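# Match a bearing to a plate and seat it

## Task

Some plates do not suit some bearings. Using the drawing and the gauge, pick one plate and one bearing that match each other as the drawing requires, then set that bearing on that plate's bore with the plate upright. The job fails if any other bearing and plate are ever in contact while the bearing sits centred over that plate's bore, even for a moment. Do not touch the press, which sits inside a transparent guard, and leave the gauge idle at the end.

## Robot and tools

Robot: two UR12e-style arms, left_arm and right_arm. Each has six joints (shoulder pan, shoulder lift, elbow, wrist 1, wrist 2, wrist 3) and a Robotiq 140 gripper whose fingers can fold at a hinge. A grip near the fingertips (the outer quarter of each pad) is firm. A grip nearer the palm may hold loosely, drop a part, or squeeze it harder than asked. Fingertips pressed into a surface fold easily, so a move can pass the surface with little sign of contact.

Frames: results use one scene frame in metres. The origin is at table height, midway between the arms' nominal bases. +z is up, +x points out over the table, and left_arm is on the +y side. Measured bases: left_arm at (+0.055, +0.547, +0.009), right_arm at (+0.006, -0.686, +0.009), rotated slightly about z. Reported hand positions can be off by a few cm. The gripper's fingers point along its own +z and close along its y. end_effector_position is the point between the pads when closed. Fingertips reach about 33 mm past it, or 9 mm when fully open.

The row: one flat list of 18 numbers, each from -1 to 1. The first 9 are left_arm: six joint offsets, then gripper position, force_limit and speed. The next 9 are the same for right_arm. Always send all 18, even if one arm stays still.

Joint offsets are relative to the Joint targets shown at the start of the call, not to the previous row. Scale: 1.0 equals 1.481 rad for the shoulder pan and shoulder lift, and 2.222 rad for the elbow and the three wrists. Sending 0 keeps a joint at its current target. The same offset in a later call moves the joint further. Joint ranges are ±6.283 rad, except the elbow at ±3.142. A request more than 0.010 rad past a limit is refused. Targets beyond the real end are clipped, and the result says "joint sent to its limit".

Gripper numbers are absolute, not offsets. Position: +1 is fully open (140 mm), about -0.8 is where the pads meet, and -1 closes until blocked. force_limit runs from about 14 N at -1 to 58 N at +1. speed runs from about 30 mm/s at -1 to 250 mm/s at +1. Faster closes grip harder. To leave a gripper unchanged, resend its last three numbers, since 0 is itself a command. After closing, object_status 2 means something was caught. 3 means it reached the requested position or the pads met. 0 means moving, and 1 means blocked while opening. position_measured is in counts: 3 is open and 230 is pads touching.

execute_actions takes actions, a list holding one action, and optional cameras. An action can have rows (1 to 15 rows, each lasting one 1/30 s step), steps (1 to 450, default 15), until, and a device key. After the last row, each arm keeps heading for that row's target, so allow more steps for long moves. Device command: {"gauge": {"measure": true}} or {"gauge": {"stop": true}}. until stops the action when device fields match, for example {"gauge": {"state": "busy"}}. Numbers need a comparison such as [">=", 2]. An empty actions list just returns camera images.

move takes target, either one 18-number row or a list of up to 15 rows. All offsets count from the same starting Joint targets. It drives all joints together along a path. speed is in rad/s, from 0.01 to 3.14 (default 0.5), for the joint with the farthest to go. blend (rad) rounds the corners of a list. stop_force (4 to 120 N, both arms) ends an arm's path when its wrist senses that much push. Use it with a low speed when approaching contact. Leave it out when lifting away from something. zero applies only with stop_force. blocking=false returns early; then call wait or stop before sending anything new. The result adds a move: line with done, off_target, moving, held or fault.

wait(seconds 0 to 10) lets time run. stop brakes a running move. zoom_image(camera, region [x0,y0,x1,y1], at most 504 px per side) enlarges part of the latest image. show_instructions shows the drawing. zero_wrist_force(arm) resets the wrist sensor. finished_scene(scene) ends the scene.

Cameras: cam_low, cam_nest, cam_left_wrist, cam_right_wrist, each 672x504.

Gauge: measures one round piece lying flat on its plate, centred within 40 mm. A plate with a bearing in its bore counts as one piece. After measure, keep everything else, arms included, out from under the lens for about 12 s, until the readings count goes up. no_1 to no_5 give mm values for the drawing's numbered requirements, and 0.000 means not found. A refusal message means the piece was not alone, flat and still. Make sure the gauge ends idle.

Result lines: Joint positions, velocities, targets and torques (one block per arm), end-effector pose, wrist force and torque, tool commands, and gripper status. "joint command not followed" means the clearance check held back an arm near the other arm.

Avoid: collisions between the arms, and a gripper closing on the other arm's fingers. Avoid hard pushes: about 150 N of force or joint torque limits cause a 10 s fault stop. Don't drop parts or let them fall off the table. Keep clear of the guarded press. Don't hold heavy parts off-centre for long (motor heat), and never centre a bearing on a plate's bore unless that pair is the one the drawing asks for.

Each tool is called by a JSON object that holds its "op" and its "data".

Reference images:

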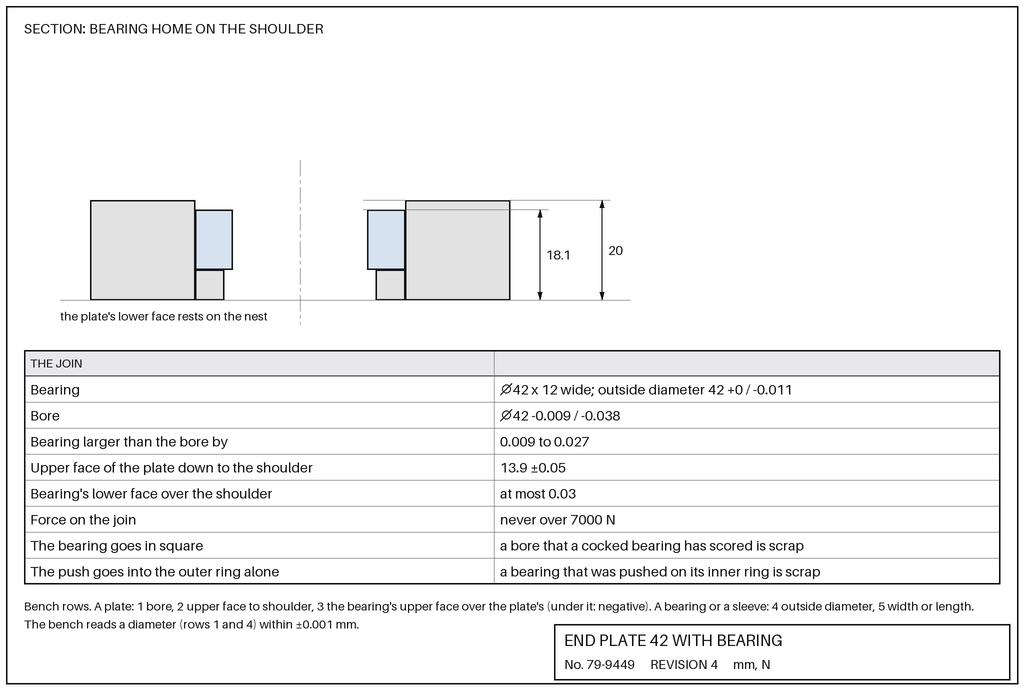

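## Session

{"op": "execute_actions", "data": {"actions": []}}

{"op": "zoom_image", "data": {"camera": "cam_low", "region": [400, 225, 672, 345]}}

Scene clock: 0.00 s.
left_arm: end_effector_position=(+0.4852, +0.5954, +0.3566) position_measured=3 object_status=3 end_effector_quat_wxyz=(-0.182, +0.750, +0.546, +0.325) | right_arm: end_effector_position=(+1.1291, -0.4232, +0.1184) position_measured=3 object_status=3 end_effector_quat_wxyz=(-0.101, +0.742, +0.308, +0.586)
Joint positions: left_arm=[-0.952 -2.182 2.247 -1.192 -0.928 0.78] | right_arm=[-0.083 -0.691 1.67 -3.75 -0.94 -3.59]
Joint velocities: within noise
Joint torques (N m): no reading
Wrist force (N): no reading
Wrist torque (N m): no reading
Wrist force, peak (N): no reading
Joint targets: left_arm=[-0.952 -2.182 2.247 -1.192 -0.928 0.780] | right_arm=[-0.083 -0.691 1.670 -3.750 -0.940 -3.590]
Tool commands: left_gripper/position=+1.0 left_gripper/force_limit=+1.0 left_gripper/speed=+1.0 right_gripper/position=+1.0 right_gripper/force_limit=+1.0 right_gripper/speed=+1.0
gauge: message=nothing_yet readings=0 no_1=0.000 no_2=0.000 no_3=0.000 no_4=0.000 no_5=0.000
camera_calibration:
cam_left_wrist: T_world_to_cam=[[0.942186, -0.327369, 0.0715221, -0.275455], [-0.27704, -0.881085, -0.383326, 0.792036], [0.188506, 0.34135, -0.92084, 0.212955], [0, 0, 0, 1]] pos_world=[0.438812, 0.534983, 0.519406]
cam_right_wrist: T_world_to_cam=[[0.575291, -0.790732, 0.209244, -1.00049], [-0.369091, -0.479247, -0.7963, 0.315515], [0.729939, 0.380875, -0.567559, -0.411602], [0, 0, 0, 1]] pos_world=[0.992472, -0.483141, 0.226983]

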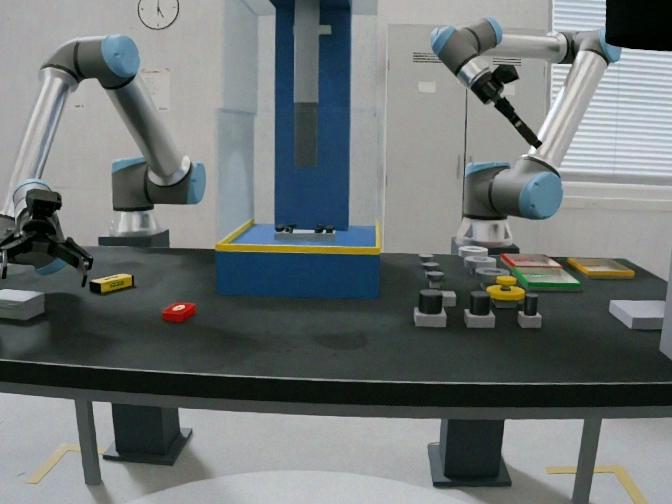

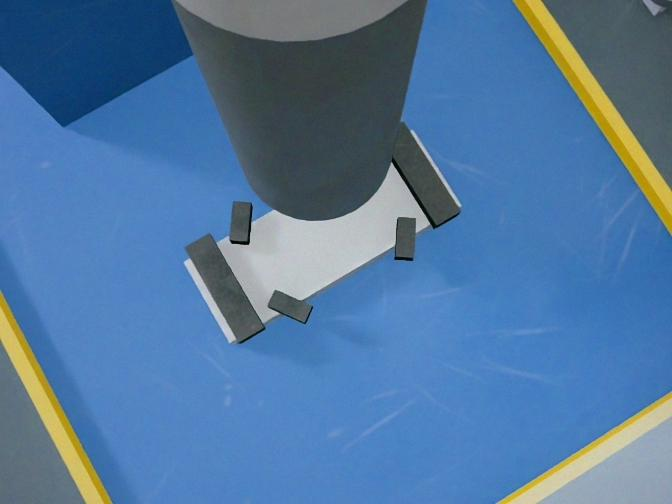

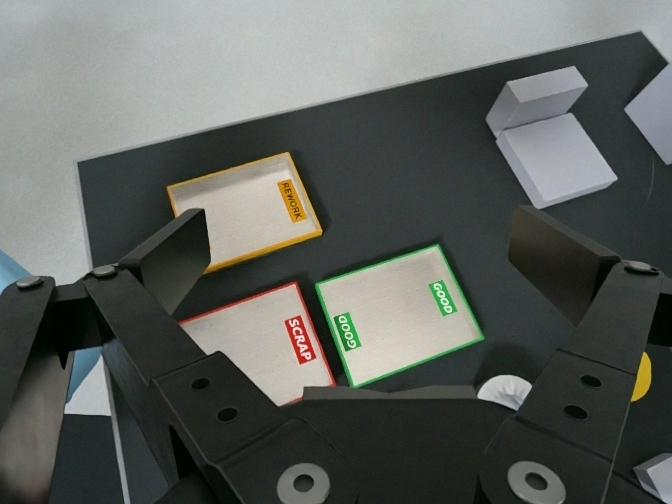

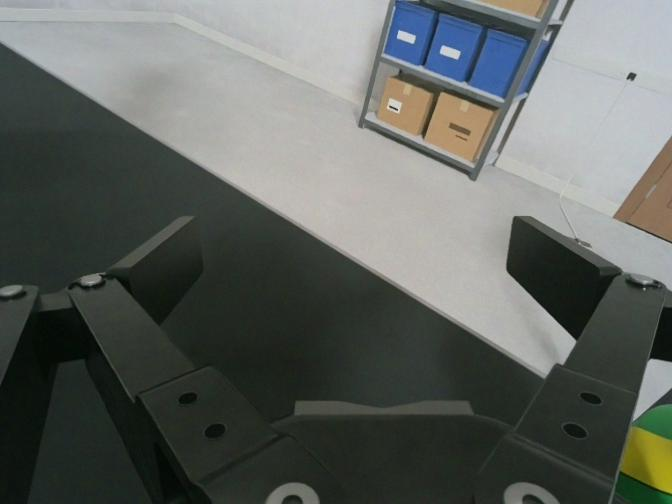

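Scaled by 1.853 from the camera's 672x504 image, which has a finer 960x720 frame.

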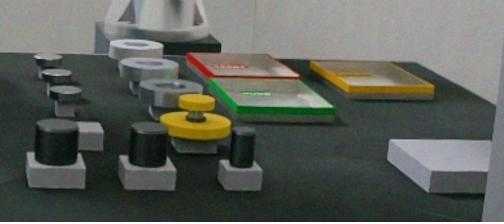

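{"op": "move", "data": {"target": [0.3207,0.3759,-0.1011,-0.3491,-0.2893,0.8481,0.5,-1,0,0,0,0,0,0,0,1,1,1], "speed": 0.9, "cameras": ["cam_left_wrist"]}}

{"op": "zoom_image", "data": {"camera": "cam_left_wrist", "region": [200, 60, 560, 420]}}

Scene clock: 23.10 s.
left_arm: end_effector_position=(+0.6801, +0.4201, +0.2396) position_measured=66 object_status=3 end_effector_quat_wxyz=(+0.000, +1.000, +0.000, +0.000) | right_arm: end_effector_position=(+1.1291, -0.4232, +0.1184) position_measured=3 object_status=3 end_effector_quat_wxyz=(-0.101, +0.742, +0.308, +0.586)
Joint positions: left_arm=[-0.477 -1.625 2.023 -1.968 -1.57 2.665] | right_arm=[-0.083 -0.691 1.67 -3.75 -0.94 -3.59]
Joint torques (N m): left_arm=[16.62 -33.38 -50.19 -8.46 -3.53 3.63] | right_arm=[-2.11 -96.76 -31.48 -4.44 0.63 -0.33]
Wrist force (N): left_arm=[0.0 1.2 -0.2] | right_arm=[-0.1 0.0 0.1]
Wrist torque (N m): left_arm=[0.07 0.26 -0.31] | right_arm=[0.01 0.03 -0.01]
Wrist force, peak (N): left_arm=[1.6 0.9 0.6] | right_arm=[0.3 -0.4 -0.1]
Joint targets: left_arm=[-0.477 -1.625 2.023 -1.968 -1.570 2.665] | right_arm=[-0.083 -0.691 1.670 -3.750 -0.940 -3.590]
gauge: message=nothing_yet readings=0 no_1=0.000 no_2=0.000 no_3=0.000 no_4=0.000 no_5=0.000
move: done
camera_calibration:
cam_left_wrist: T_world_to_cam=[[-0.00040446, -0.999874, -0.0158978, 0.436421], [-0.934379, -0.00528623, 0.356242, 0.548655], [-0.356281, 0.0149987, -0.934259, 0.639157], [0, 0, 0, 1]] pos_world=[0.740547, 0.42968, 0.408622]
Images, in order (width x height): cam_left_wrist 672x504.

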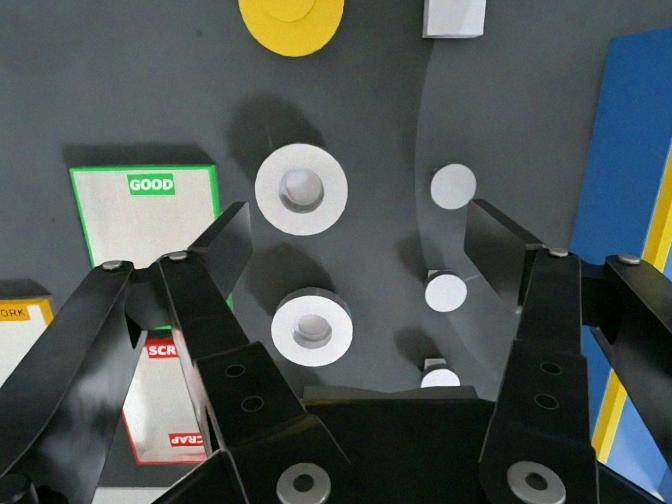

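Scaled by 1.400 from the camera's 672x504 image, which has a finer 960x720 frame.

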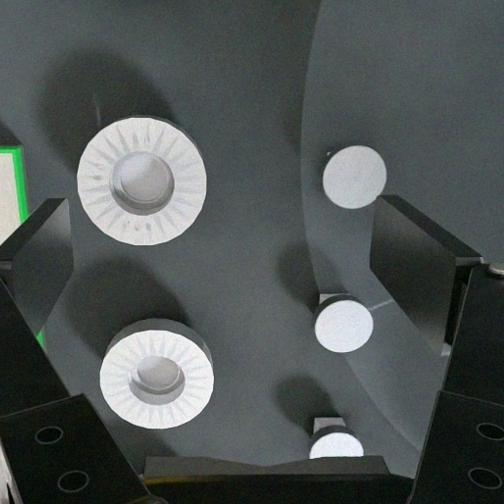

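{"op": "move", "data": {"target": [[-0.0977,0.0749,0.0487,-0.0991,-0.0004,-0.7723,0.13,-1,0,0,0,0,0,0,0,1,1,1],[-0.0977,0.1393,0.0771,-0.1703,-0.0004,-0.7723,0.13,-1,0,0,0,0,0,0,0,1,1,1]], "speed": [0.9,0.2], "cameras": ["cam_left_wrist"]}}

Scene clock: 50.87 s.
left_arm: end_effector_position=(+0.6613, +0.3266, +0.0549) position_measured=113 object_status=3 end_effector_quat_wxyz=(+0.000, +0.707, +0.707, +0.000) | right_arm: end_effector_position=(+1.1291, -0.4232, +0.1184) position_measured=3 object_status=3 end_effector_quat_wxyz=(-0.101, +0.742, +0.308, +0.586)
Joint positions: left_arm=[-0.622 -1.419 2.194 -2.346 -1.571 0.949] | right_arm=[-0.083 -0.691 1.67 -3.75 -0.94 -3.59]
Joint torques (N m): left_arm=[-13.26 -40.61 -28.54 -8.16 -3.59 -4.27] | right_arm=[-0.39 -98.27 -33.62 -4.68 0.72 -0.55]
Wrist force (N): left_arm=[0.4 0.6 -0.5] | right_arm=[0.2 -0.1 0.0]
Wrist torque (N m): left_arm=[-0.02 0.23 -0.13] | right_arm=[-0.03 -0.04 -0.01]
Wrist force, peak (N): left_arm=[0.6 1.4 -0.5] | right_arm=[-0.2 -0.2 -0.6]
Joint targets: left_arm=[-0.622 -1.419 2.194 -2.346 -1.571 0.949] | right_arm=[-0.083 -0.691 1.670 -3.750 -0.940 -3.590]
gauge: message=nothing_yet readings=0 no_1=0.000 no_2=0.000 no_3=0.000 no_4=0.000 no_5=0.000
move: done
camera_calibration:
cam_left_wrist: T_world_to_cam=[[0.999883, -0.000072597, -0.0152784, -0.648098], [0.00538468, -0.934152, 0.356834, 0.278277], [-0.0142983, -0.356875, -0.934043, 0.356538], [0, 0, 0, 1]] pos_world=[0.651622, 0.387145, 0.223821]
Images, in order (width x height): cam_left_wrist 672x504.

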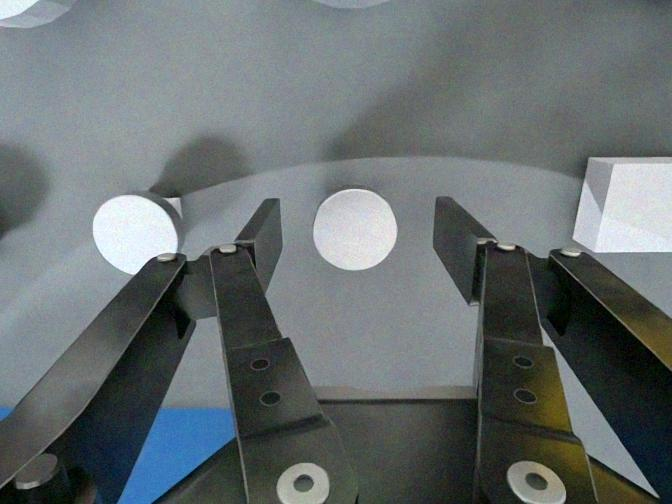

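{"op": "execute_actions", "data": {"actions": [{"rows":[[0,0,0,0,0,0,-1,0,-1,0,0,0,0,0,0,1,1,1]],"steps":75}]}}

{"op": "move", "data": {"target": [[0,-0.0986,-0.0511,0.1169,0,0,-1,0,-1,0,0,0,0,0,0,1,1,1],[0.4537,0.2045,-0.2368,0.1006,0,1,-1,0,-1,0,0,0,0,0,0,1,1,1],[0.4537,0.2224,-0.2275,0.0794,0,1,-1,0,-1,0,0,0,0,0,0,1,1,1]], "speed": [0.2,0.8,0.2], "cameras": ["cam_left_wrist"]}}

{"op": "move", "data": {"target": [0,0.0115,0.0050,-0.0126,0,0,-1,0,-1,0,0,0,0,0,0,1,1,1], "speed": 0.015, "stop_force": 5}}

Scene clock: 76.23 s.
left_arm: end_effector_position=(+0.6613, +0.3266, +0.0548) position_measured=170 object_status=2 end_effector_quat_wxyz=(+0.000, +0.707, +0.707, +0.000) | right_arm: end_effector_position=(+1.1291, -0.4232, +0.1184) position_measured=3 object_status=3 end_effector_quat_wxyz=(-0.101, +0.742, +0.308, +0.586)
Joint positions: left_arm=[-0.622 -1.419 2.194 -2.346 -1.571 0.949] | right_arm=[-0.083 -0.691 1.67 -3.75 -0.94 -3.59]
Joint torques (N m): left_arm=[9.05 -42.62 -30.95 -7.39 -0.37 -3.93] | right_arm=[0.67 -95.86 -33.5 -4.97 0.63 -0.55]
Wrist force (N): left_arm=[5.4 -8.8 -25.4] | right_arm=[-0.1 0.1 -0.3]
Wrist torque (N m): left_arm=[0.15 0.21 -0.10] | right_arm=[0.03 0.04 -0.01]
Wrist force, peak (N): left_arm=[5.2 -8.8 -26.0] | right_arm=[0.3 -0.4 0.3]
Joint targets: left_arm=[-0.622 -1.419 2.194 -2.346 -1.571 0.949] | right_arm=[-0.083 -0.691 1.670 -3.750 -0.940 -3.590]
gauge: message=nothing_yet readings=0 no_1=0.000 no_2=0.000 no_3=0.000 no_4=0.000 no_5=0.000

Scene clock: 82.07 s.
left_arm: end_effector_position=(+0.9209, +0.7648, +0.0700) position_measured=170 object_status=2 end_effector_quat_wxyz=(+0.000, +1.000, +0.011, +0.000) | right_arm: end_effector_position=(+1.1291, -0.4232, +0.1184) position_measured=3 object_status=3 end_effector_quat_wxyz=(-0.101, +0.742, +0.308, +0.586)
Joint positions: left_arm=[0.05 -1.089 1.688 -2.17 -1.571 3.171] | right_arm=[-0.083 -0.691 1.67 -3.75 -0.94 -3.59]
Joint torques (N m): left_arm=[15.76 -78.52 -34.6 -8.42 0.15 3.62] | right_arm=[1.93 -97.38 -33.73 -5.1 0.36 -0.21]
Wrist force (N): left_arm=[0.4 1.0 1.3] | right_arm=[0.0 0.1 -0.3]
Wrist torque (N m): left_arm=[0.00 0.31 -0.26] | right_arm=[0.03 0.02 -0.01]
Wrist force, peak (N): left_arm=[5.3 -8.7 -25.4] | right_arm=[0.1 -0.2 -0.4]
Joint targets: left_arm=[0.050 -1.089 1.688 -2.170 -1.571 3.171] | right_arm=[-0.083 -0.691 1.670 -3.750 -0.940 -3.590]
gauge: message=nothing_yet readings=0 no_1=0.000 no_2=0.000 no_3=0.000 no_4=0.000 no_5=0.000
move: done
camera_calibration:
cam_left_wrist: T_world_to_cam=[[0.0208991, -0.999669, -0.0149761, 0.758612], [-0.934131, -0.0248631, 0.356063, 0.850713], [-0.356318, 0.00654827, -0.934342, 0.567745], [0, 0, 0, 1]] pos_world=[0.981121, 0.775795, 0.238921]
Images, in order (width x height): cam_left_wrist 672x504.

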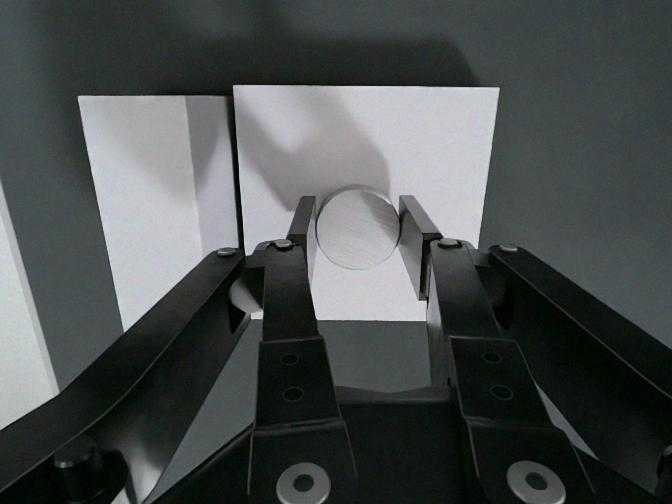

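Scene clock: 84.57 s.
left_arm: end_effector_position=(+0.9209, +0.7648, +0.0582) position_measured=170 object_status=2 end_effector_quat_wxyz=(+0.000, +1.000, +0.011, +0.000) | right_arm: end_effector_position=(+1.1291, -0.4232, +0.1184) position_measured=3 object_status=3 end_effector_quat_wxyz=(-0.101, +0.742, +0.308, +0.586)
Joint positions: left_arm=[0.05 -1.078 1.695 -2.188 -1.571 3.171] | right_arm=[-0.083 -0.691 1.67 -3.75 -0.94 -3.59]
Joint torques (N m): left_arm=[13.85 -102.03 -43.62 -2.55 0.39 3.6] | right_arm=[0.35 -97.22 -34.16 -4.78 0.43 -0.61]
Wrist force (N): left_arm=[1.7 0.4 -1.5] | right_arm=[0.0 0.2 0.2]
Wrist torque (N m): left_arm=[0.00 0.28 -0.25] | right_arm=[0.04 0.00 0.00]
Wrist force, peak (N): left_arm=[-5.6 3.1 -19.1] | right_arm=[-0.3 -0.4 -0.1]
Joint targets: left_arm=[0.050 -1.078 1.695 -2.188 -1.571 3.171] | right_arm=[-0.083 -0.691 1.670 -3.750 -0.940 -3.590]
gauge: message=nothing_yet readings=0 no_1=0.000 no_2=0.000 no_3=0.000 no_4=0.000 no_5=0.000
move: contact (left_arm)

{"op": "execute_actions", "data": {"actions": [{"rows":[[0,0,0,0,0,0,-0.1,0,-1,0,0,0,0,0,0,1,1,1]],"steps":28}]}}

{"op": "move", "data": {"target": [[0,-0.0358,-0.0131,0.0389,0,0,-0.1,0,-1,0,0,0,0,0,0,1,1,1],[-0.4537,-0.3288,0.1734,0.0458,0,0,-0.1,0,-1,0,0,0,0,0,0,1,1,1]], "speed": [0.2,0.8]}}

{"op": "execute_actions", "data": {"actions": [{"gauge":{"measure":true},"steps":420,"until":{"gauge":{"readings":[">",0]}}}]}}

Scene clock: 99.57 s.
left_arm: end_effector_position=(+0.9209, +0.7648, +0.0582) position_measured=141 object_status=3 end_effector_quat_wxyz=(+0.000, +1.000, +0.011, +0.000) | right_arm: end_effector_position=(+1.1291, -0.4232, +0.1184) position_measured=3 object_status=3 end_effector_quat_wxyz=(-0.101, +0.742, +0.308, +0.586)
Joint positions: left_arm=[0.05 -1.078 1.695 -2.188 -1.571 3.171] | right_arm=[-0.083 -0.691 1.67 -3.75 -0.94 -3.59]
Joint torques (N m): left_arm=[-5.14 -102.86 -43.66 -5.78 0.67 2.44] | right_arm=[-0.2 -96.83 -34.7 -5.36 0.56 -0.41]
Wrist force (N): left_arm=[0.7 0.8 0.7] | right_arm=[0.2 0.1 0.0]
Wrist torque (N m): left_arm=[-0.04 0.28 -0.27] | right_arm=[0.02 -0.05 -0.01]
Wrist force, peak (N): left_arm=[1.1 0.7 -2.0] | right_arm=[-0.5 0.2 0.1]
Joint targets: left_arm=[0.050 -1.078 1.695 -2.188 -1.571 3.171] | right_arm=[-0.083 -0.691 1.670 -3.750 -0.940 -3.590]
gauge: message=nothing_yet readings=0 no_1=0.000 no_2=0.000 no_3=0.000 no_4=0.000 no_5=0.000

Scene clock: 101.93 s.
left_arm: end_effector_position=(+0.6609, +0.3271, +0.1801) position_measured=141 object_status=3 end_effector_quat_wxyz=(+0.000, +0.948, -0.320, +0.000) | right_arm: end_effector_position=(+1.1291, -0.4232, +0.1184) position_measured=3 object_status=3 end_effector_quat_wxyz=(-0.101, +0.742, +0.308, +0.586)
Joint positions: left_arm=[-0.621 -1.565 2.081 -2.086 -1.571 3.171] | right_arm=[-0.083 -0.691 1.67 -3.75 -0.94 -3.59]
Joint torques (N m): left_arm=[-14.96 -64.04 -36.03 -2.85 0.75 2.41] | right_arm=[-0.97 -97.22 -34.15 -5.38 0.67 -0.31]
Wrist force (N): left_arm=[0.8 0.7 -0.1] | right_arm=[0.0 -0.2 -0.1]
Wrist torque (N m): left_arm=[-0.06 0.20 -0.28] | right_arm=[-0.04 -0.01 -0.01]
Wrist force, peak (N): left_arm=[-0.5 5.8 -0.3] | right_arm=[0.5 0.0 0.1]
Joint targets: left_arm=[-0.622 -1.565 2.081 -2.086 -1.571 3.171] | right_arm=[-0.083 -0.691 1.670 -3.750 -0.940 -3.590]
gauge: message=nothing_yet readings=0 no_1=0.000 no_2=0.000 no_3=0.000 no_4=0.000 no_5=0.000
move: done

Scene clock: 114.13 s.
left_arm: end_effector_position=(+0.6608, +0.3270, +0.1801) position_measured=141 object_status=3 end_effector_quat_wxyz=(+0.000, +0.948, -0.320, +0.000) | right_arm: end_effector_position=(+1.1291, -0.4232, +0.1184) position_measured=3 object_status=3 end_effector_quat_wxyz=(-0.101, +0.742, +0.308, +0.586)
Joint positions: left_arm=[-0.622 -1.565 2.081 -2.086 -1.571 3.171] | right_arm=[-0.083 -0.691 1.67 -3.75 -0.94 -3.59]
Joint torques (N m): left_arm=[-15.9 -62.62 -36.02 -3.1 0.86 1.07] | right_arm=[-0.12 -98.86 -33.29 -5.4 0.49 -0.42]
Wrist force (N): left_arm=[0.4 0.6 0.0] | right_arm=[0.1 0.2 0.1]
Wrist torque (N m): left_arm=[-0.08 0.27 -0.28] | right_arm=[0.04 -0.01 -0.01]
Wrist force, peak (N): left_arm=[0.7 1.0 -0.3] | right_arm=[0.0 -0.5 -0.3]
Joint targets: left_arm=[-0.622 -1.565 2.081 -2.086 -1.571 3.171] | right_arm=[-0.083 -0.691 1.670 -3.750 -0.940 -3.590]
Tool commands: left_gripper/position=-0.1 left_gripper/force_limit=+0.0 left_gripper/speed=-1.0 right_gripper/position=+1.0 right_gripper/force_limit=+1.0 right_gripper/speed=+1.0
gauge: message=measure_taken readings=1 no_1=0.000 no_2=0.000 no_3=0.000 no_4=41.998 no_5=12.000

{"op": "move", "data": {"target": [[0.4537,0.3030,-0.1860,-0.0164,0,0,-0.1,0,-1,0,0,0,0,0,0,1,1,1],[0.4537,0.3288,-0.1737,-0.0459,0,0,-0.1,0,-1,0,0,0,0,0,0,1,1,1]], "speed": [0.8,0.2]}}

{"op": "execute_actions", "data": {"actions": [{"rows":[[0,0,0,0,0,0,-1,-0.5,-1,0,0,0,0,0,0,1,1,1]],"steps":55}]}}

{"op": "move", "data": {"target": [[0,-0.0358,-0.0131,0.0389,0,0,-1,-0.5,-1,0,0,0,0,0,0,1,1,1],[-0.1404,-0.1808,0.1164,0.0041,0,-0.0842,-1,-0.5,-1,0,0,0,0,0,0,1,1,1],[-0.1404,-0.1221,0.1418,-0.0604,0,-0.0842,-1,-0.5,-1,0,0,0,0,0,0,1,1,1]], "speed": [0.2,0.6,0.2]}}

{"op": "move", "data": {"target": [0,0.0171,0.0052,-0.0166,0,0,-1,-0.5,-1,0,0,0,0,0,0,1,1,1], "speed": 0.015, "stop_force": 5, "cameras": ["cam_left_wrist"]}}

{"op": "execute_actions", "data": {"actions": [{"rows":[[0,0,0,0,0,0,-0.05,-0.5,-1,0,0,0,0,0,0,1,1,1]],"steps":30}]}}

Scene clock: 148.90 s.
left_arm: end_effector_position=(+0.9214, +0.7648, +0.0588) position_measured=141 object_status=3 end_effector_quat_wxyz=(+0.000, +1.000, +0.011, +0.000) | right_arm: end_effector_position=(+1.1291, -0.4232, +0.1184) position_measured=3 object_status=3 end_effector_quat_wxyz=(-0.101, +0.742, +0.308, +0.586)
Joint positions: left_arm=[0.05 -1.078 1.695 -2.188 -1.571 3.171] | right_arm=[-0.083 -0.691 1.67 -3.75 -0.94 -3.59]
Joint torques (N m): left_arm=[16.91 -75.49 -33.47 -7.93 1.68 -2.13] | right_arm=[-0.37 -96.52 -34.93 -5.89 0.79 -0.45]
Wrist force (N): left_arm=[0.6 0.7 0.6] | right_arm=[0.0 0.2 0.0]
Wrist torque (N m): left_arm=[-0.05 0.27 -0.27] | right_arm=[0.05 0.01 -0.01]
Wrist force, peak (N): left_arm=[2.0 -5.6 2.0] | right_arm=[-0.3 -0.3 0.3]
Joint targets: left_arm=[0.050 -1.078 1.695 -2.188 -1.571 3.171] | right_arm=[-0.083 -0.691 1.670 -3.750 -0.940 -3.590]
gauge: message=measure_taken readings=1 no_1=0.000 no_2=0.000 no_3=0.000 no_4=41.998 no_5=12.000
move: done

Scene clock: 150.93 s.
left_arm: end_effector_position=(+0.9214, +0.7648, +0.0586) position_measured=168 object_status=2 end_effector_quat_wxyz=(+0.000, +1.000, +0.011, +0.000) | right_arm: end_effector_position=(+1.1291, -0.4232, +0.1184) position_measured=3 object_status=3 end_effector_quat_wxyz=(-0.101, +0.742, +0.308, +0.586)
Joint positions: left_arm=[0.05 -1.078 1.695 -2.188 -1.571 3.171] | right_arm=[-0.083 -0.691 1.67 -3.75 -0.94 -3.59]
Joint torques (N m): left_arm=[14.89 -75.53 -33.87 -6.02 1.78 -2.44] | right_arm=[-2.31 -96.41 -35.6 -5.94 0.82 -0.21]
Wrist force (N): left_arm=[-2.6 1.3 -9.4] | right_arm=[-0.1 0.1 0.1]
Wrist torque (N m): left_arm=[-0.03 0.21 -0.28] | right_arm=[0.02 0.02 0.00]
Wrist force, peak (N): left_arm=[-2.8 0.9 -9.9] | right_arm=[0.1 -0.3 0.3]
Joint targets: left_arm=[0.050 -1.078 1.695 -2.188 -1.571 3.171] | right_arm=[-0.083 -0.691 1.670 -3.750 -0.940 -3.590]
gauge: message=measure_taken readings=1 no_1=0.000 no_2=0.000 no_3=0.000 no_4=41.998 no_5=12.000

Scene clock: 154.00 s.
left_arm: end_effector_position=(+0.7994, +0.6048, +0.0426) position_measured=168 object_status=2 end_effector_quat_wxyz=(+0.000, +1.000, +0.000, +0.000) | right_arm: end_effector_position=(+1.1291, -0.4232, +0.1184) position_measured=3 object_status=3 end_effector_quat_wxyz=(-0.101, +0.742, +0.308, +0.586)
Joint positions: left_arm=[-0.158 -1.259 2.01 -2.322 -1.571 2.984] | right_arm=[-0.083 -0.691 1.67 -3.75 -0.94 -3.59]
Joint torques (N m): left_arm=[-13.85 -58.47 -29.87 -8.45 1.62 -4.26] | right_arm=[-0.99 -97.68 -35.13 -5.77 0.82 -0.51]
Wrist force (N): left_arm=[0.9 0.7 0.7] | right_arm=[-0.2 0.2 0.2]
Wrist torque (N m): left_arm=[-0.03 0.15 -0.03] | right_arm=[0.04 0.04 -0.01]
Wrist force, peak (N): left_arm=[-2.4 1.5 -9.2] | right_arm=[0.5 0.2 0.0]
Joint targets: left_arm=[-0.158 -1.259 2.010 -2.322 -1.571 2.984] | right_arm=[-0.083 -0.691 1.670 -3.750 -0.940 -3.590]
gauge: message=measure_taken readings=1 no_1=0.000 no_2=0.000 no_3=0.000 no_4=41.998 no_5=12.000
move: done

Scene clock: 156.43 s.
left_arm: end_effector_position=(+0.7994, +0.6048, +0.0335) position_measured=168 object_status=2 end_effector_quat_wxyz=(+0.000, +1.000, +0.000, +0.000) | right_arm: end_effector_position=(+1.1291, -0.4232, +0.1184) position_measured=3 object_status=3 end_effector_quat_wxyz=(-0.101, +0.742, +0.308, +0.586)
Joint positions: left_arm=[-0.158 -1.248 2.015 -2.339 -1.571 2.984] | right_arm=[-0.083 -0.691 1.67 -3.75 -0.94 -3.59]
Joint torques (N m): left_arm=[-12.78 -85.47 -41.6 -4.8 1.66 -4.05] | right_arm=[-0.6 -95.51 -35.92 -6.4 0.35 -0.53]
Wrist force (N): left_arm=[0.9 0.6 0.6] | right_arm=[0.1 -0.1 0.1]
Wrist torque (N m): left_arm=[-0.07 0.15 -0.04] | right_arm=[-0.02 -0.01 0.00]
Wrist force, peak (N): left_arm=[-2.8 -0.1 -15.0] | right_arm=[0.4 0.1 0.1]
Joint targets: left_arm=[-0.158 -1.248 2.015 -2.339 -1.571 2.984] | right_arm=[-0.083 -0.691 1.670 -3.750 -0.940 -3.590]
gauge: message=measure_taken readings=1 no_1=0.000 no_2=0.000 no_3=0.000 no_4=41.998 no_5=12.000
move: contact (left_arm); left_arm: the wrist 1 is farthest, 0.020 rad from its target
camera_calibration:
cam_left_wrist: T_world_to_cam=[[0.0000327586, -0.999891, -0.0147757, 0.617472], [-0.934681, -0.00528322, 0.355449, 0.734888], [-0.355489, 0.0137989, -0.934579, 0.486329], [0, 0, 0, 1]] pos_world=[0.85975, 0.614577, 0.202421]
Images, in order (width x height): cam_left_wrist 672x504.

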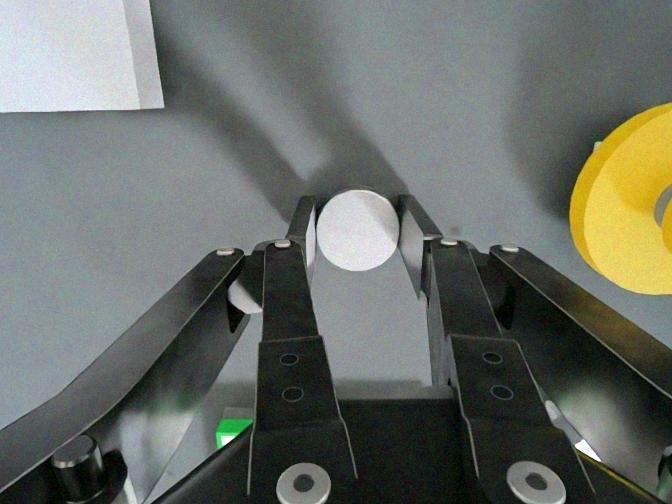

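Scene clock: 157.63 s.
left_arm: end_effector_position=(+0.7994, +0.6048, +0.0335) position_measured=135 object_status=3 end_effector_quat_wxyz=(+0.000, +1.000, +0.000, +0.000) | right_arm: end_effector_position=(+1.1291, -0.4232, +0.1184) position_measured=3 object_status=3 end_effector_quat_wxyz=(-0.101, +0.742, +0.308, +0.586)
Joint positions: left_arm=[-0.158 -1.248 2.015 -2.339 -1.571 2.984] | right_arm=[-0.083 -0.691 1.67 -3.75 -0.94 -3.59]
Joint torques (N m): left_arm=[-11.12 -82.1 -41.83 -6.77 1.68 -4.28] | right_arm=[-0.13 -97.16 -35.59 -5.95 0.68 -0.45]
Wrist force (N): left_arm=[0.8 0.8 0.0] | right_arm=[0.2 0.0 -0.2]
Wrist torque (N m): left_arm=[-0.04 0.17 -0.04] | right_arm=[0.02 -0.03 0.00]
Wrist force, peak (N): left_arm=[1.0 1.1 0.0] | right_arm=[0.3 -0.4 0.1]
Joint targets: left_arm=[-0.158 -1.248 2.015 -2.339 -1.571 2.984] | right_arm=[-0.083 -0.691 1.670 -3.750 -0.940 -3.590]
gauge: message=measure_taken readings=1 no_1=0.000 no_2=0.000 no_3=0.000 no_4=41.998 no_5=12.000

{"op": "move", "data": {"target": [[0,-0.0660,-0.0276,0.0721,0,0,-0.05,-0.5,-1,0,0,0,0,0,0,1,1,1],[-0.1774,-0.2286,0.0762,0.0767,0,-0.1185,0.43,0,0,0,0,0,0,0,0,1,1,1],[-0.1774,-0.1461,0.1127,-0.0148,0,-0.1185,0.43,0,0,0,0,0,0,0,0,1,1,1]], "speed": [0.3,0.7,0.2], "cameras": ["cam_left_wrist"]}}

Scene clock: 176.83 s.
left_arm: end_effector_position=(+0.6580, +0.4680, +0.0479) position_measured=75 object_status=3 end_effector_quat_wxyz=(+0.000, +1.000, +0.000, +0.000) | right_arm: end_effector_position=(+1.1291, -0.4232, +0.1184) position_measured=3 object_status=3 end_effector_quat_wxyz=(-0.101, +0.742, +0.308, +0.586)
Joint positions: left_arm=[-0.42 -1.464 2.265 -2.372 -1.571 2.72] | right_arm=[-0.083 -0.691 1.67 -3.75 -0.94 -3.59]
Joint torques (N m): left_arm=[-13.59 -36.76 -28.17 -8.22 2.04 -4.14] | right_arm=[-1.26 -98.87 -36.32 -6.14 0.64 -0.43]
Wrist force (N): left_arm=[0.3 1.0 -0.7] | right_arm=[0.3 0.0 0.2]
Wrist torque (N m): left_arm=[0.01 0.25 -0.19] | right_arm=[0.00 -0.05 -0.01]
Wrist force, peak (N): left_arm=[4.5 -3.4 0.4] | right_arm=[0.1 0.4 0.4]
Joint targets: left_arm=[-0.420 -1.464 2.265 -2.372 -1.571 2.720] | right_arm=[-0.083 -0.691 1.670 -3.750 -0.940 -3.590]
gauge: message=measure_taken readings=1 no_1=0.000 no_2=0.000 no_3=0.000 no_4=41.998 no_5=12.000
move: done
camera_calibration:
cam_left_wrist: T_world_to_cam=[[0.000447763, -0.999887, -0.0150462, 0.480664], [-0.934264, -0.0057835, 0.356536, 0.59677], [-0.356583, 0.0138975, -0.93416, 0.452126], [0, 0, 0, 1]] pos_world=[0.718545, 0.477778, 0.216821]
Images, in order (width x height): cam_left_wrist 672x504.

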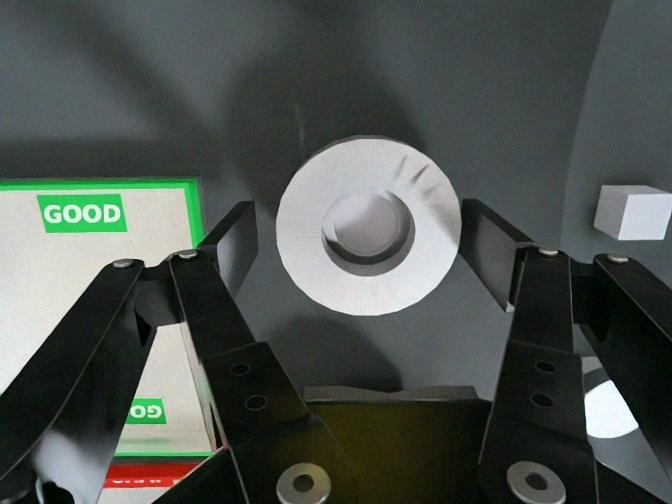

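{"op": "move", "data": {"target": [-0.0050,0,0,0,0,0,0.43,0,0,0,0,0,0,0,0,1,1,1]}}

{"op": "execute_actions", "data": {"actions": [{"rows":[[0,0,0,0,0,0,-1,0,-1,0,0,0,0,0,0,1,1,1]],"steps":60}]}}

Scene clock: 185.23 s.
left_arm: end_effector_position=(+0.6574, +0.4636, +0.0478) position_measured=75 object_status=3 end_effector_quat_wxyz=(+0.000, +1.000, -0.003, +0.000) | right_arm: end_effector_position=(+1.1291, -0.4232, +0.1184) position_measured=3 object_status=3 end_effector_quat_wxyz=(-0.101, +0.742, +0.308, +0.586)
Joint positions: left_arm=[-0.428 -1.464 2.265 -2.372 -1.571 2.72] | right_arm=[-0.083 -0.691 1.67 -3.75 -0.94 -3.59]
Joint torques (N m): left_arm=[-14.7 -37.94 -27.84 -8.23 2.15 -4.03] | right_arm=[0.63 -98.27 -36.07 -5.88 0.62 -0.38]
Wrist force (N): left_arm=[0.3 1.0 -0.9] | right_arm=[-0.1 -0.2 0.1]
Wrist torque (N m): left_arm=[0.03 0.25 -0.18] | right_arm=[-0.04 0.04 -0.01]
Wrist force, peak (N): left_arm=[0.6 1.4 -1.1] | right_arm=[0.4 -0.1 0.3]
Joint targets: left_arm=[-0.428 -1.464 2.265 -2.372 -1.571 2.720] | right_arm=[-0.083 -0.691 1.670 -3.750 -0.940 -3.590]
gauge: message=measure_taken readings=1 no_1=0.000 no_2=0.000 no_3=0.000 no_4=41.998 no_5=12.000
move: done

Scene clock: 187.43 s.
left_arm: end_effector_position=(+0.6574, +0.4635, +0.0478) position_measured=105 object_status=2 end_effector_quat_wxyz=(+0.000, +1.000, -0.003, +0.000) | right_arm: end_effector_position=(+1.1291, -0.4232, +0.1184) position_measured=3 object_status=3 end_effector_quat_wxyz=(-0.101, +0.742, +0.308, +0.586)
Joint positions: left_arm=[-0.428 -1.464 2.265 -2.372 -1.571 2.72] | right_arm=[-0.083 -0.691 1.67 -3.75 -0.94 -3.59]
Joint torques (N m): left_arm=[-9.79 -37.95 -28.76 -5.22 2.02 -4.04] | right_arm=[-0.38 -97.12 -36.42 -6.14 0.52 -0.57]
Wrist force (N): left_arm=[-5.9 -1.5 -21.7] | right_arm=[0.2 0.2 0.1]
Wrist torque (N m): left_arm=[0.31 0.21 -0.12] | right_arm=[0.06 -0.02 0.00]
Wrist force, peak (N): left_arm=[-5.9 -1.5 -22.0] | right_arm=[0.3 0.3 -0.1]
Joint targets: left_arm=[-0.428 -1.464 2.265 -2.372 -1.571 2.720] | right_arm=[-0.083 -0.691 1.670 -3.750 -0.940 -3.590]
gauge: message=measure_taken readings=1 no_1=0.000 no_2=0.000 no_3=0.000 no_4=41.998 no_5=12.000

{"op": "move", "data": {"target": [[0,-0.1040,-0.0506,0.1200,0,0,-1,0,-1,0,0,0,0,0,0,1,1,1],[0.3228,0.2348,-0.2688,0.1123,0,0.2124,-1,0,-1,0,0,0,0,0,0,1,1,1],[0.3228,0.2580,-0.2573,0.0855,0,0.2124,-1,0,-1,0,0,0,0,0,0,1,1,1]], "speed": [0.15,0.5,0.15]}}

{"op": "move", "data": {"target": [0,0.0118,0.0048,-0.0126,0,0,-1,0,-1,0,0,0,0,0,0,1,1,1], "speed": 0.015, "stop_force": 6}}

{"op": "execute_actions", "data": {"actions": [{"rows":[[0,0,0,0,0,0,0.365,0,-1,0,0,0,0,0,0,1,1,1]],"steps":24}], "cameras": ["cam_left_wrist"]}}

{"op": "move", "data": {"target": [[0,-0.0297,-0.0141,0.0339,0,0,0.365,0,-1,0,0,0,0,0,0,1,1,1],[-0.4537,-0.3327,0.1719,0.0503,0,0,0.365,0,-1,0,0,0,0,0,0,1,1,1]], "speed": [0.2,0.8]}}

{"op": "execute_actions", "data": {"actions": [{"gauge":{"measure":true},"steps":420,"until":{"gauge":{"readings":[">",1]}}}]}}

Scene clock: 220.90 s.
left_arm: end_effector_position=(+0.9205, +0.7647, +0.0619) position_measured=105 object_status=2 end_effector_quat_wxyz=(+0.000, +1.000, +0.000, +0.000) | right_arm: end_effector_position=(+1.1291, -0.4232, +0.1184) position_measured=3 object_status=3 end_effector_quat_wxyz=(-0.101, +0.742, +0.308, +0.586)
Joint positions: left_arm=[0.05 -1.082 1.694 -2.182 -1.571 3.192] | right_arm=[-0.083 -0.691 1.67 -3.75 -0.94 -3.59]
Joint torques (N m): left_arm=[16.2 -79.33 -34.88 -8.69 2.21 3.57] | right_arm=[-0.68 -95.95 -37.09 -6.26 0.73 -0.55]
Wrist force (N): left_arm=[0.3 0.8 2.8] | right_arm=[0.2 -0.1 0.3]
Wrist torque (N m): left_arm=[-0.03 0.34 -0.27] | right_arm=[-0.02 -0.05 0.00]
Wrist force, peak (N): left_arm=[-5.8 -1.7 -22.2] | right_arm=[0.6 0.1 0.0]
Joint targets: left_arm=[0.050 -1.082 1.694 -2.182 -1.571 3.192] | right_arm=[-0.083 -0.691 1.670 -3.750 -0.940 -3.590]
gauge: message=measure_taken readings=1 no_1=0.000 no_2=0.000 no_3=0.000 no_4=41.998 no_5=12.000
move: done

Scene clock: 223.23 s.
left_arm: end_effector_position=(+0.9205, +0.7647, +0.0520) position_measured=105 object_status=2 end_effector_quat_wxyz=(+0.000, +1.000, +0.000, +0.000) | right_arm: end_effector_position=(+1.1291, -0.4232, +0.1184) position_measured=3 object_status=3 end_effector_quat_wxyz=(-0.101, +0.742, +0.308, +0.586)
Joint positions: left_arm=[0.05 -1.073 1.7 -2.197 -1.571 3.192] | right_arm=[-0.083 -0.691 1.67 -3.75 -0.94 -3.59]
Joint torques (N m): left_arm=[14.31 -103.09 -44.72 -3.18 2.31 3.61] | right_arm=[-2.64 -97.72 -38.06 -6.32 0.58 -0.34]
Wrist force (N): left_arm=[0.3 1.1 0.5] | right_arm=[0.2 0.0 0.0]
Wrist torque (N m): left_arm=[0.09 0.35 -0.28] | right_arm=[0.00 -0.05 -0.01]
Wrist force, peak (N): left_arm=[-8.9 3.3 -20.0] | right_arm=[0.4 0.3 0.1]
Joint targets: left_arm=[0.050 -1.073 1.699 -2.197 -1.571 3.192] | right_arm=[-0.083 -0.691 1.670 -3.750 -0.940 -3.590]
gauge: message=measure_taken readings=1 no_1=0.000 no_2=0.000 no_3=0.000 no_4=41.998 no_5=12.000
move: contact (left_arm); left_arm: the wrist 1 is farthest, 0.013 rad from its target

Scene clock: 224.23 s.
left_arm: end_effector_position=(+0.9205, +0.7647, +0.0520) position_measured=83 object_status=3 end_effector_quat_wxyz=(+0.000, +1.000, +0.000, +0.000) | right_arm: end_effector_position=(+1.1291, -0.4232, +0.1184) position_measured=3 object_status=3 end_effector_quat_wxyz=(-0.101, +0.742, +0.308, +0.586)
Joint positions: left_arm=[0.05 -1.073 1.699 -2.197 -1.571 3.192] | right_arm=[-0.083 -0.691 1.67 -3.75 -0.94 -3.59]
Joint torques (N m): left_arm=[12.87 -104.69 -45.02 -4.97 2.23 3.48] | right_arm=[-1.41 -97.01 -37.38 -5.45 0.71 -0.3]
Wrist force (N): left_arm=[0.3 0.8 0.5] | right_arm=[0.2 0.1 0.1]
Wrist torque (N m): left_arm=[-0.04 0.35 -0.27] | right_arm=[0.02 -0.03 -0.01]
Wrist force, peak (N): left_arm=[0.6 0.9 2.7] | right_arm=[0.3 0.1 0.2]
Joint targets: left_arm=[0.050 -1.073 1.699 -2.197 -1.571 3.192] | right_arm=[-0.083 -0.691 1.670 -3.750 -0.940 -3.590]
gauge: message=measure_taken readings=1 no_1=0.000 no_2=0.000 no_3=0.000 no_4=41.998 no_5=12.000
camera_calibration:
cam_left_wrist: T_world_to_cam=[[-0.000656164, -0.99989, -0.0148434, 0.778314], [-0.934152, -0.00468433, 0.356845, 0.84124], [-0.356875, 0.0141001, -0.934046, 0.54554], [0, 0, 0, 1]] pos_world=[0.981046, 0.774476, 0.22092]
Images, in order (width x height): cam_left_wrist 672x504.

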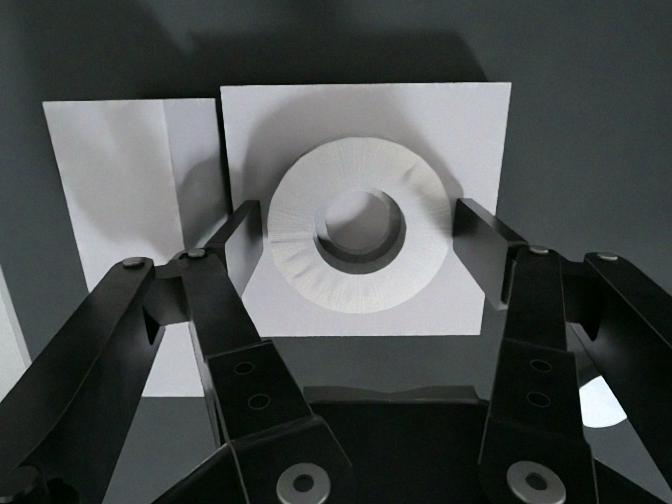

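Scene clock: 226.60 s.
left_arm: end_effector_position=(+0.6602, +0.3275, +0.1796) position_measured=83 object_status=3 end_effector_quat_wxyz=(+0.000, +0.944, -0.330, -0.001) | right_arm: end_effector_position=(+1.1291, -0.4232, +0.1184) position_measured=3 object_status=3 end_effector_quat_wxyz=(-0.101, +0.742, +0.308, +0.586)
Joint positions: left_arm=[-0.621 -1.565 2.081 -2.085 -1.571 3.192] | right_arm=[-0.083 -0.691 1.67 -3.75 -0.94 -3.59]
Joint torques (N m): left_arm=[-16 -63.42 -35.63 -2.83 2.31 3.61] | right_arm=[-2.69 -97.89 -37.77 -6.02 0.68 -0.06]
Wrist force (N): left_arm=[0.5 0.6 -0.1] | right_arm=[0.2 0.0 0.1]
Wrist torque (N m): left_arm=[-0.07 0.26 -0.28] | right_arm=[0.00 -0.03 -0.01]
Wrist force, peak (N): left_arm=[-0.4 5.9 -0.5] | right_arm=[0.3 0.1 0.4]
Joint targets: left_arm=[-0.622 -1.566 2.081 -2.085 -1.571 3.192] | right_arm=[-0.083 -0.691 1.670 -3.750 -0.940 -3.590]
gauge: message=measure_taken readings=1 no_1=0.000 no_2=0.000 no_3=0.000 no_4=41.998 no_5=12.000
move: done

Scene clock: 238.80 s.
left_arm: end_effector_position=(+0.6601, +0.3274, +0.1796) position_measured=83 object_status=3 end_effector_quat_wxyz=(+0.000, +0.944, -0.330, -0.001) | right_arm: end_effector_position=(+1.1291, -0.4232, +0.1184) position_measured=3 object_status=3 end_effector_quat_wxyz=(-0.101, +0.742, +0.308, +0.586)
Joint positions: left_arm=[-0.622 -1.566 2.081 -2.085 -1.571 3.192] | right_arm=[-0.083 -0.691 1.67 -3.75 -0.94 -3.59]
Joint torques (N m): left_arm=[-14.58 -62.87 -35.52 -3.01 2.31 3.58] | right_arm=[-0.66 -97.29 -38.23 -6.1 0.65 -0.3]
Wrist force (N): left_arm=[0.4 0.6 -0.1] | right_arm=[0.0 -0.2 0.0]
Wrist torque (N m): left_arm=[-0.07 0.27 -0.28] | right_arm=[-0.04 -0.01 -0.01]
Wrist force, peak (N): left_arm=[0.9 0.9 -0.2] | right_arm=[0.6 -0.1 -0.1]
Joint targets: left_arm=[-0.622 -1.566 2.081 -2.085 -1.571 3.192] | right_arm=[-0.083 -0.691 1.670 -3.750 -0.940 -3.590]
Tool commands: left_gripper/position=+0.365 left_gripper/force_limit=+0.0 left_gripper/speed=-1.0 right_gripper/position=+1.0 right_gripper/force_limit=+1.0 right_gripper/speed=+1.0
gauge: message=measure_taken readings=2 no_1=41.953 no_2=13.899 no_3=0.000 no_4=0.000 no_5=0.000

{"op": "move", "data": {"target": [[0.4537,0.3037,-0.1860,-0.0168,0,0,0.365,0,-1,0,0,0,0,0,0,1,1,1],[0.4537,0.3329,-0.1717,-0.0504,0,0,0.365,0,-1,0,0,0,0,0,0,1,1,1]], "speed": [0.8,0.2]}}

{"op": "execute_actions", "data": {"actions": [{"rows":[[0,0,0,0,0,0,-1,0,-1,0,0,0,0,0,0,1,1,1]],"steps":45}]}}

{"op": "move", "data": {"target": [[0,-0.0292,-0.0143,0.0336,0,0,-1,0,-1,0,0,0,0,0,0,1,1,1],[-0.3228,-0.3681,0.2039,0.0413,0,-0.2124,-1,0,-1,0,0,0,0,0,0,1,1,1],[-0.3228,-0.2745,0.2513,-0.0685,0,-0.2124,-1,0,-1,0,0,0,0,0,0,1,1,1]], "speed": [0.15,0.5,0.15]}}

{"op": "move", "data": {"target": [0,0.0126,0.0041,-0.0122,0,0,-1,0,-1,0,0,0,0,0,0,1,1,1], "speed": 0.015, "stop_force": 6, "cameras": ["cam_low"]}}

{"op": "zoom_image", "data": {"camera": "cam_low", "region": [420, 235, 540, 330]}}

Scene clock: 282.73 s.
left_arm: end_effector_position=(+0.9202, +0.7647, +0.0516) position_measured=83 object_status=3 end_effector_quat_wxyz=(+0.000, +1.000, +0.000, -0.001) | right_arm: end_effector_position=(+1.1291, -0.4232, +0.1184) position_measured=3 object_status=3 end_effector_quat_wxyz=(-0.101, +0.742, +0.308, +0.586)
Joint positions: left_arm=[0.05 -1.073 1.7 -2.197 -1.571 3.192] | right_arm=[-0.083 -0.691 1.67 -3.75 -0.94 -3.59]
Joint torques (N m): left_arm=[17.46 -76.38 -32.81 -8.2 2.28 3.28] | right_arm=[0.25 -99.75 -39.53 -5.96 0.6 -0.3]
Wrist force (N): left_arm=[0.4 0.8 0.5] | right_arm=[0.2 -0.1 0.1]
Wrist torque (N m): left_arm=[-0.03 0.32 -0.27] | right_arm=[-0.01 -0.03 -0.01]
Wrist force, peak (N): left_arm=[1.3 -5.6 1.6] | right_arm=[0.5 -0.3 0.3]
Joint targets: left_arm=[0.050 -1.072 1.700 -2.197 -1.571 3.192] | right_arm=[-0.083 -0.691 1.670 -3.750 -0.940 -3.590]
gauge: message=measure_taken readings=2 no_1=41.953 no_2=13.899 no_3=0.000 no_4=0.000 no_5=0.000
move: done

Scene clock: 284.43 s.
left_arm: end_effector_position=(+0.9202, +0.7648, +0.0515) position_measured=105 object_status=2 end_effector_quat_wxyz=(+0.000, +1.000, +0.000, -0.001) | right_arm: end_effector_position=(+1.1291, -0.4232, +0.1184) position_measured=3 object_status=3 end_effector_quat_wxyz=(-0.101, +0.742, +0.308, +0.586)
Joint positions: left_arm=[0.05 -1.072 1.7 -2.197 -1.571 3.192] | right_arm=[-0.083 -0.691 1.67 -3.75 -0.94 -3.59]
Joint torques (N m): left_arm=[-9.43 -74.86 -32.73 -2.46 -0.42 3.27] | right_arm=[0.6 -97.48 -39.1 -5.86 0.42 -0.24]
Wrist force (N): left_arm=[-3.7 -2.0 -18.9] | right_arm=[-0.1 -0.1 0.0]
Wrist torque (N m): left_arm=[0.56 0.30 -0.21] | right_arm=[-0.02 0.02 -0.01]
Wrist force, peak (N): left_arm=[-4.1 -1.9 -19.9] | right_arm=[-0.3 0.1 0.2]
Joint targets: left_arm=[0.050 -1.072 1.700 -2.197 -1.571 3.192] | right_arm=[-0.083 -0.691 1.670 -3.750 -0.940 -3.590]
gauge: message=measure_taken readings=2 no_1=41.953 no_2=13.899 no_3=0.000 no_4=0.000 no_5=0.000

Scene clock: 288.90 s.
left_arm: end_effector_position=(+0.6571, +0.4636, +0.0575) position_measured=105 object_status=2 end_effector_quat_wxyz=(+0.000, +1.000, -0.003, +0.000) | right_arm: end_effector_position=(+1.1291, -0.4232, +0.1184) position_measured=3 object_status=3 end_effector_quat_wxyz=(-0.101, +0.742, +0.308, +0.586)
Joint positions: left_arm=[-0.428 -1.479 2.258 -2.349 -1.571 2.72] | right_arm=[-0.083 -0.691 1.67 -3.75 -0.94 -3.59]
Joint torques (N m): left_arm=[-14.68 -37.88 -29.8 -8.5 4.14 -4.24] | right_arm=[0.24 -97.4 -39.61 -5.97 0.73 -0.42]
Wrist force (N): left_arm=[0.5 1.1 1.5] | right_arm=[-0.1 0.1 0.1]
Wrist torque (N m): left_arm=[0.08 0.20 -0.20] | right_arm=[0.02 0.02 -0.01]
Wrist force, peak (N): left_arm=[-3.8 -2.0 -19.6] | right_arm=[0.4 -0.1 0.4]
Joint targets: left_arm=[-0.428 -1.479 2.258 -2.349 -1.571 2.720] | right_arm=[-0.083 -0.691 1.670 -3.750 -0.940 -3.590]
gauge: message=measure_taken readings=2 no_1=41.953 no_2=13.899 no_3=0.000 no_4=0.000 no_5=0.000
move: done

Scene clock: 291.33 s.
left_arm: end_effector_position=(+0.6570, +0.4637, +0.0487) position_measured=105 object_status=2 end_effector_quat_wxyz=(+0.000, +1.000, -0.003, -0.001) | right_arm: end_effector_position=(+1.1291, -0.4232, +0.1184) position_measured=3 object_status=3 end_effector_quat_wxyz=(-0.101, +0.742, +0.308, +0.586)
Joint positions: left_arm=[-0.428 -1.466 2.265 -2.368 -1.571 2.72] | right_arm=[-0.083 -0.691 1.67 -3.75 -0.94 -3.59]
Joint torques (N m): left_arm=[-12.02 -62.59 -38.05 -2.83 2.35 -3.12] | right_arm=[-1.4 -97.41 -39.51 -6.17 0.79 -0.29]
Wrist force (N): left_arm=[1.6 1.2 -1.6] | right_arm=[-0.1 0.1 0.0]
Wrist torque (N m): left_arm=[0.05 0.25 -0.16] | right_arm=[0.02 0.01 0.00]
Wrist force, peak (N): left_arm=[-8.7 -1.6 -28.1] | right_arm=[0.2 -0.2 -0.4]
Joint targets: left_arm=[-0.428 -1.466 2.265 -2.369 -1.571 2.720] | right_arm=[-0.083 -0.691 1.670 -3.750 -0.940 -3.590]
gauge: message=measure_taken readings=2 no_1=41.953 no_2=13.899 no_3=0.000 no_4=0.000 no_5=0.000
move: contact (left_arm)
Images, in order (width x height): cam_low 672x504.

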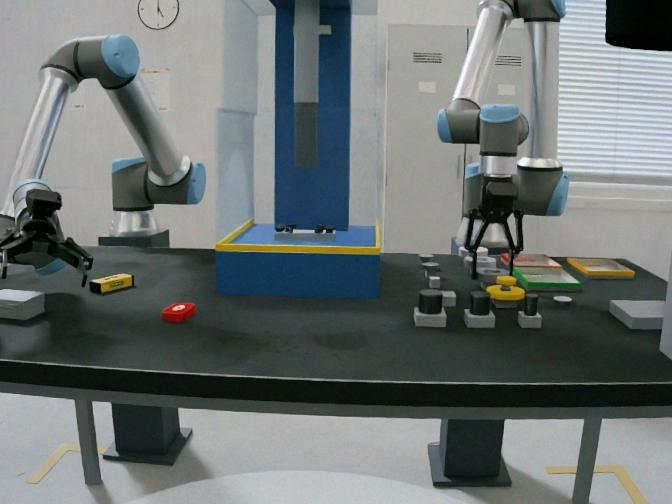

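Scaled by 4.200 from the camera's 672x504 image, which has a finer 960x720 frame.

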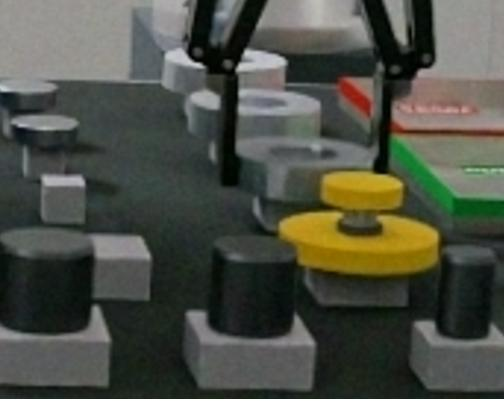

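{"op": "execute_actions", "data": {"actions": [{"rows":[[0,0,0,0,0,0,0.43,0,-1,0,0,0,0,0,0,1,1,1]],"steps":28}]}}

{"op": "move", "data": {"target": [[0,-0.0814,-0.0363,0.0900,0,0,0.43,0,-1,0,0,0,0,0,0,1,1,1],[-0.1059,-0.2791,0.0685,0.1169,0,-0.0734,0.43,0,-1,0,0,0,0,0,0,1,1,1],[-0.1059,-0.1789,0.1152,0.0035,0,-0.0734,0.43,0,-1,0,0,0,0,0,0,1,1,1]], "speed": [0.3,0.7,0.2], "cameras": ["cam_left_wrist"]}}

Scene clock: 304.70 s.
left_arm: end_effector_position=(+0.6571, +0.4637, +0.0487) position_measured=75 object_status=3 end_effector_quat_wxyz=(+0.000, +1.000, -0.003, -0.001) | right_arm: end_effector_position=(+1.1291, -0.4232, +0.1184) position_measured=3 object_status=3 end_effector_quat_wxyz=(-0.101, +0.742, +0.308, +0.586)
Joint positions: left_arm=[-0.428 -1.466 2.265 -2.369 -1.571 2.72] | right_arm=[-0.083 -0.691 1.67 -3.75 -0.94 -3.59]
Joint torques (N m): left_arm=[-12.7 -62.21 -38.34 -6.55 -2.62 2.09] | right_arm=[-0.94 -97.54 -40.03 -6.33 0.61 -0.27]
Wrist force (N): left_arm=[0.5 1.1 -0.7] | right_arm=[-0.2 -0.3 0.1]
Wrist torque (N m): left_arm=[0.05 0.21 -0.19] | right_arm=[-0.06 0.02 -0.01]
Wrist force, peak (N): left_arm=[1.5 1.1 -1.7] | right_arm=[0.5 0.1 0.1]
Joint targets: left_arm=[-0.428 -1.466 2.265 -2.369 -1.571 2.720] | right_arm=[-0.083 -0.691 1.670 -3.750 -0.940 -3.590]
gauge: message=measure_taken readings=2 no_1=41.953 no_2=13.899 no_3=0.000 no_4=0.000 no_5=0.000

Scene clock: 308.53 s.
left_arm: end_effector_position=(+0.5052, +0.4577, +0.0481) position_measured=75 object_status=3 end_effector_quat_wxyz=(+0.000, +1.000, +0.000, +0.000) | right_arm: end_effector_position=(+1.1291, -0.4232, +0.1184) position_measured=3 object_status=3 end_effector_quat_wxyz=(-0.101, +0.742, +0.308, +0.586)
Joint positions: left_arm=[-0.585 -1.731 2.521 -2.361 -1.571 2.557] | right_arm=[-0.083 -0.691 1.67 -3.75 -0.94 -3.59]
Joint torques (N m): left_arm=[-14.29 -12.21 -28.66 -8.35 -2.49 -4.33] | right_arm=[-1.07 -97.09 -40.13 -6.32 0.44 -0.06]
Wrist force (N): left_arm=[-0.2 0.9 -0.7] | right_arm=[0.0 0.0 0.3]
Wrist torque (N m): left_arm=[-0.02 0.34 -0.17] | right_arm=[0.00 0.00 -0.01]
Wrist force, peak (N): left_arm=[4.3 0.8 -0.5] | right_arm=[0.5 0.1 0.1]
Joint targets: left_arm=[-0.585 -1.731 2.521 -2.361 -1.571 2.557] | right_arm=[-0.083 -0.691 1.670 -3.750 -0.940 -3.590]
gauge: message=measure_taken readings=2 no_1=41.953 no_2=13.899 no_3=0.000 no_4=0.000 no_5=0.000
move: done
camera_calibration:
cam_left_wrist: T_world_to_cam=[[-0.000685916, -0.999888, -0.0149376, 0.470954], [-0.934332, -0.00468302, 0.356374, 0.45335], [-0.356404, 0.0142011, -0.934224, 0.397708], [0, 0, 0, 1]] pos_world=[0.565647, 0.467377, 0.217021]
Images, in order (width x height): cam_left_wrist 672x504.

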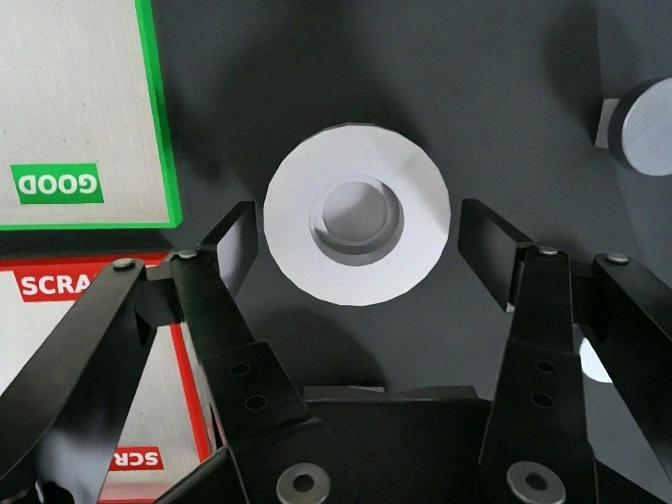

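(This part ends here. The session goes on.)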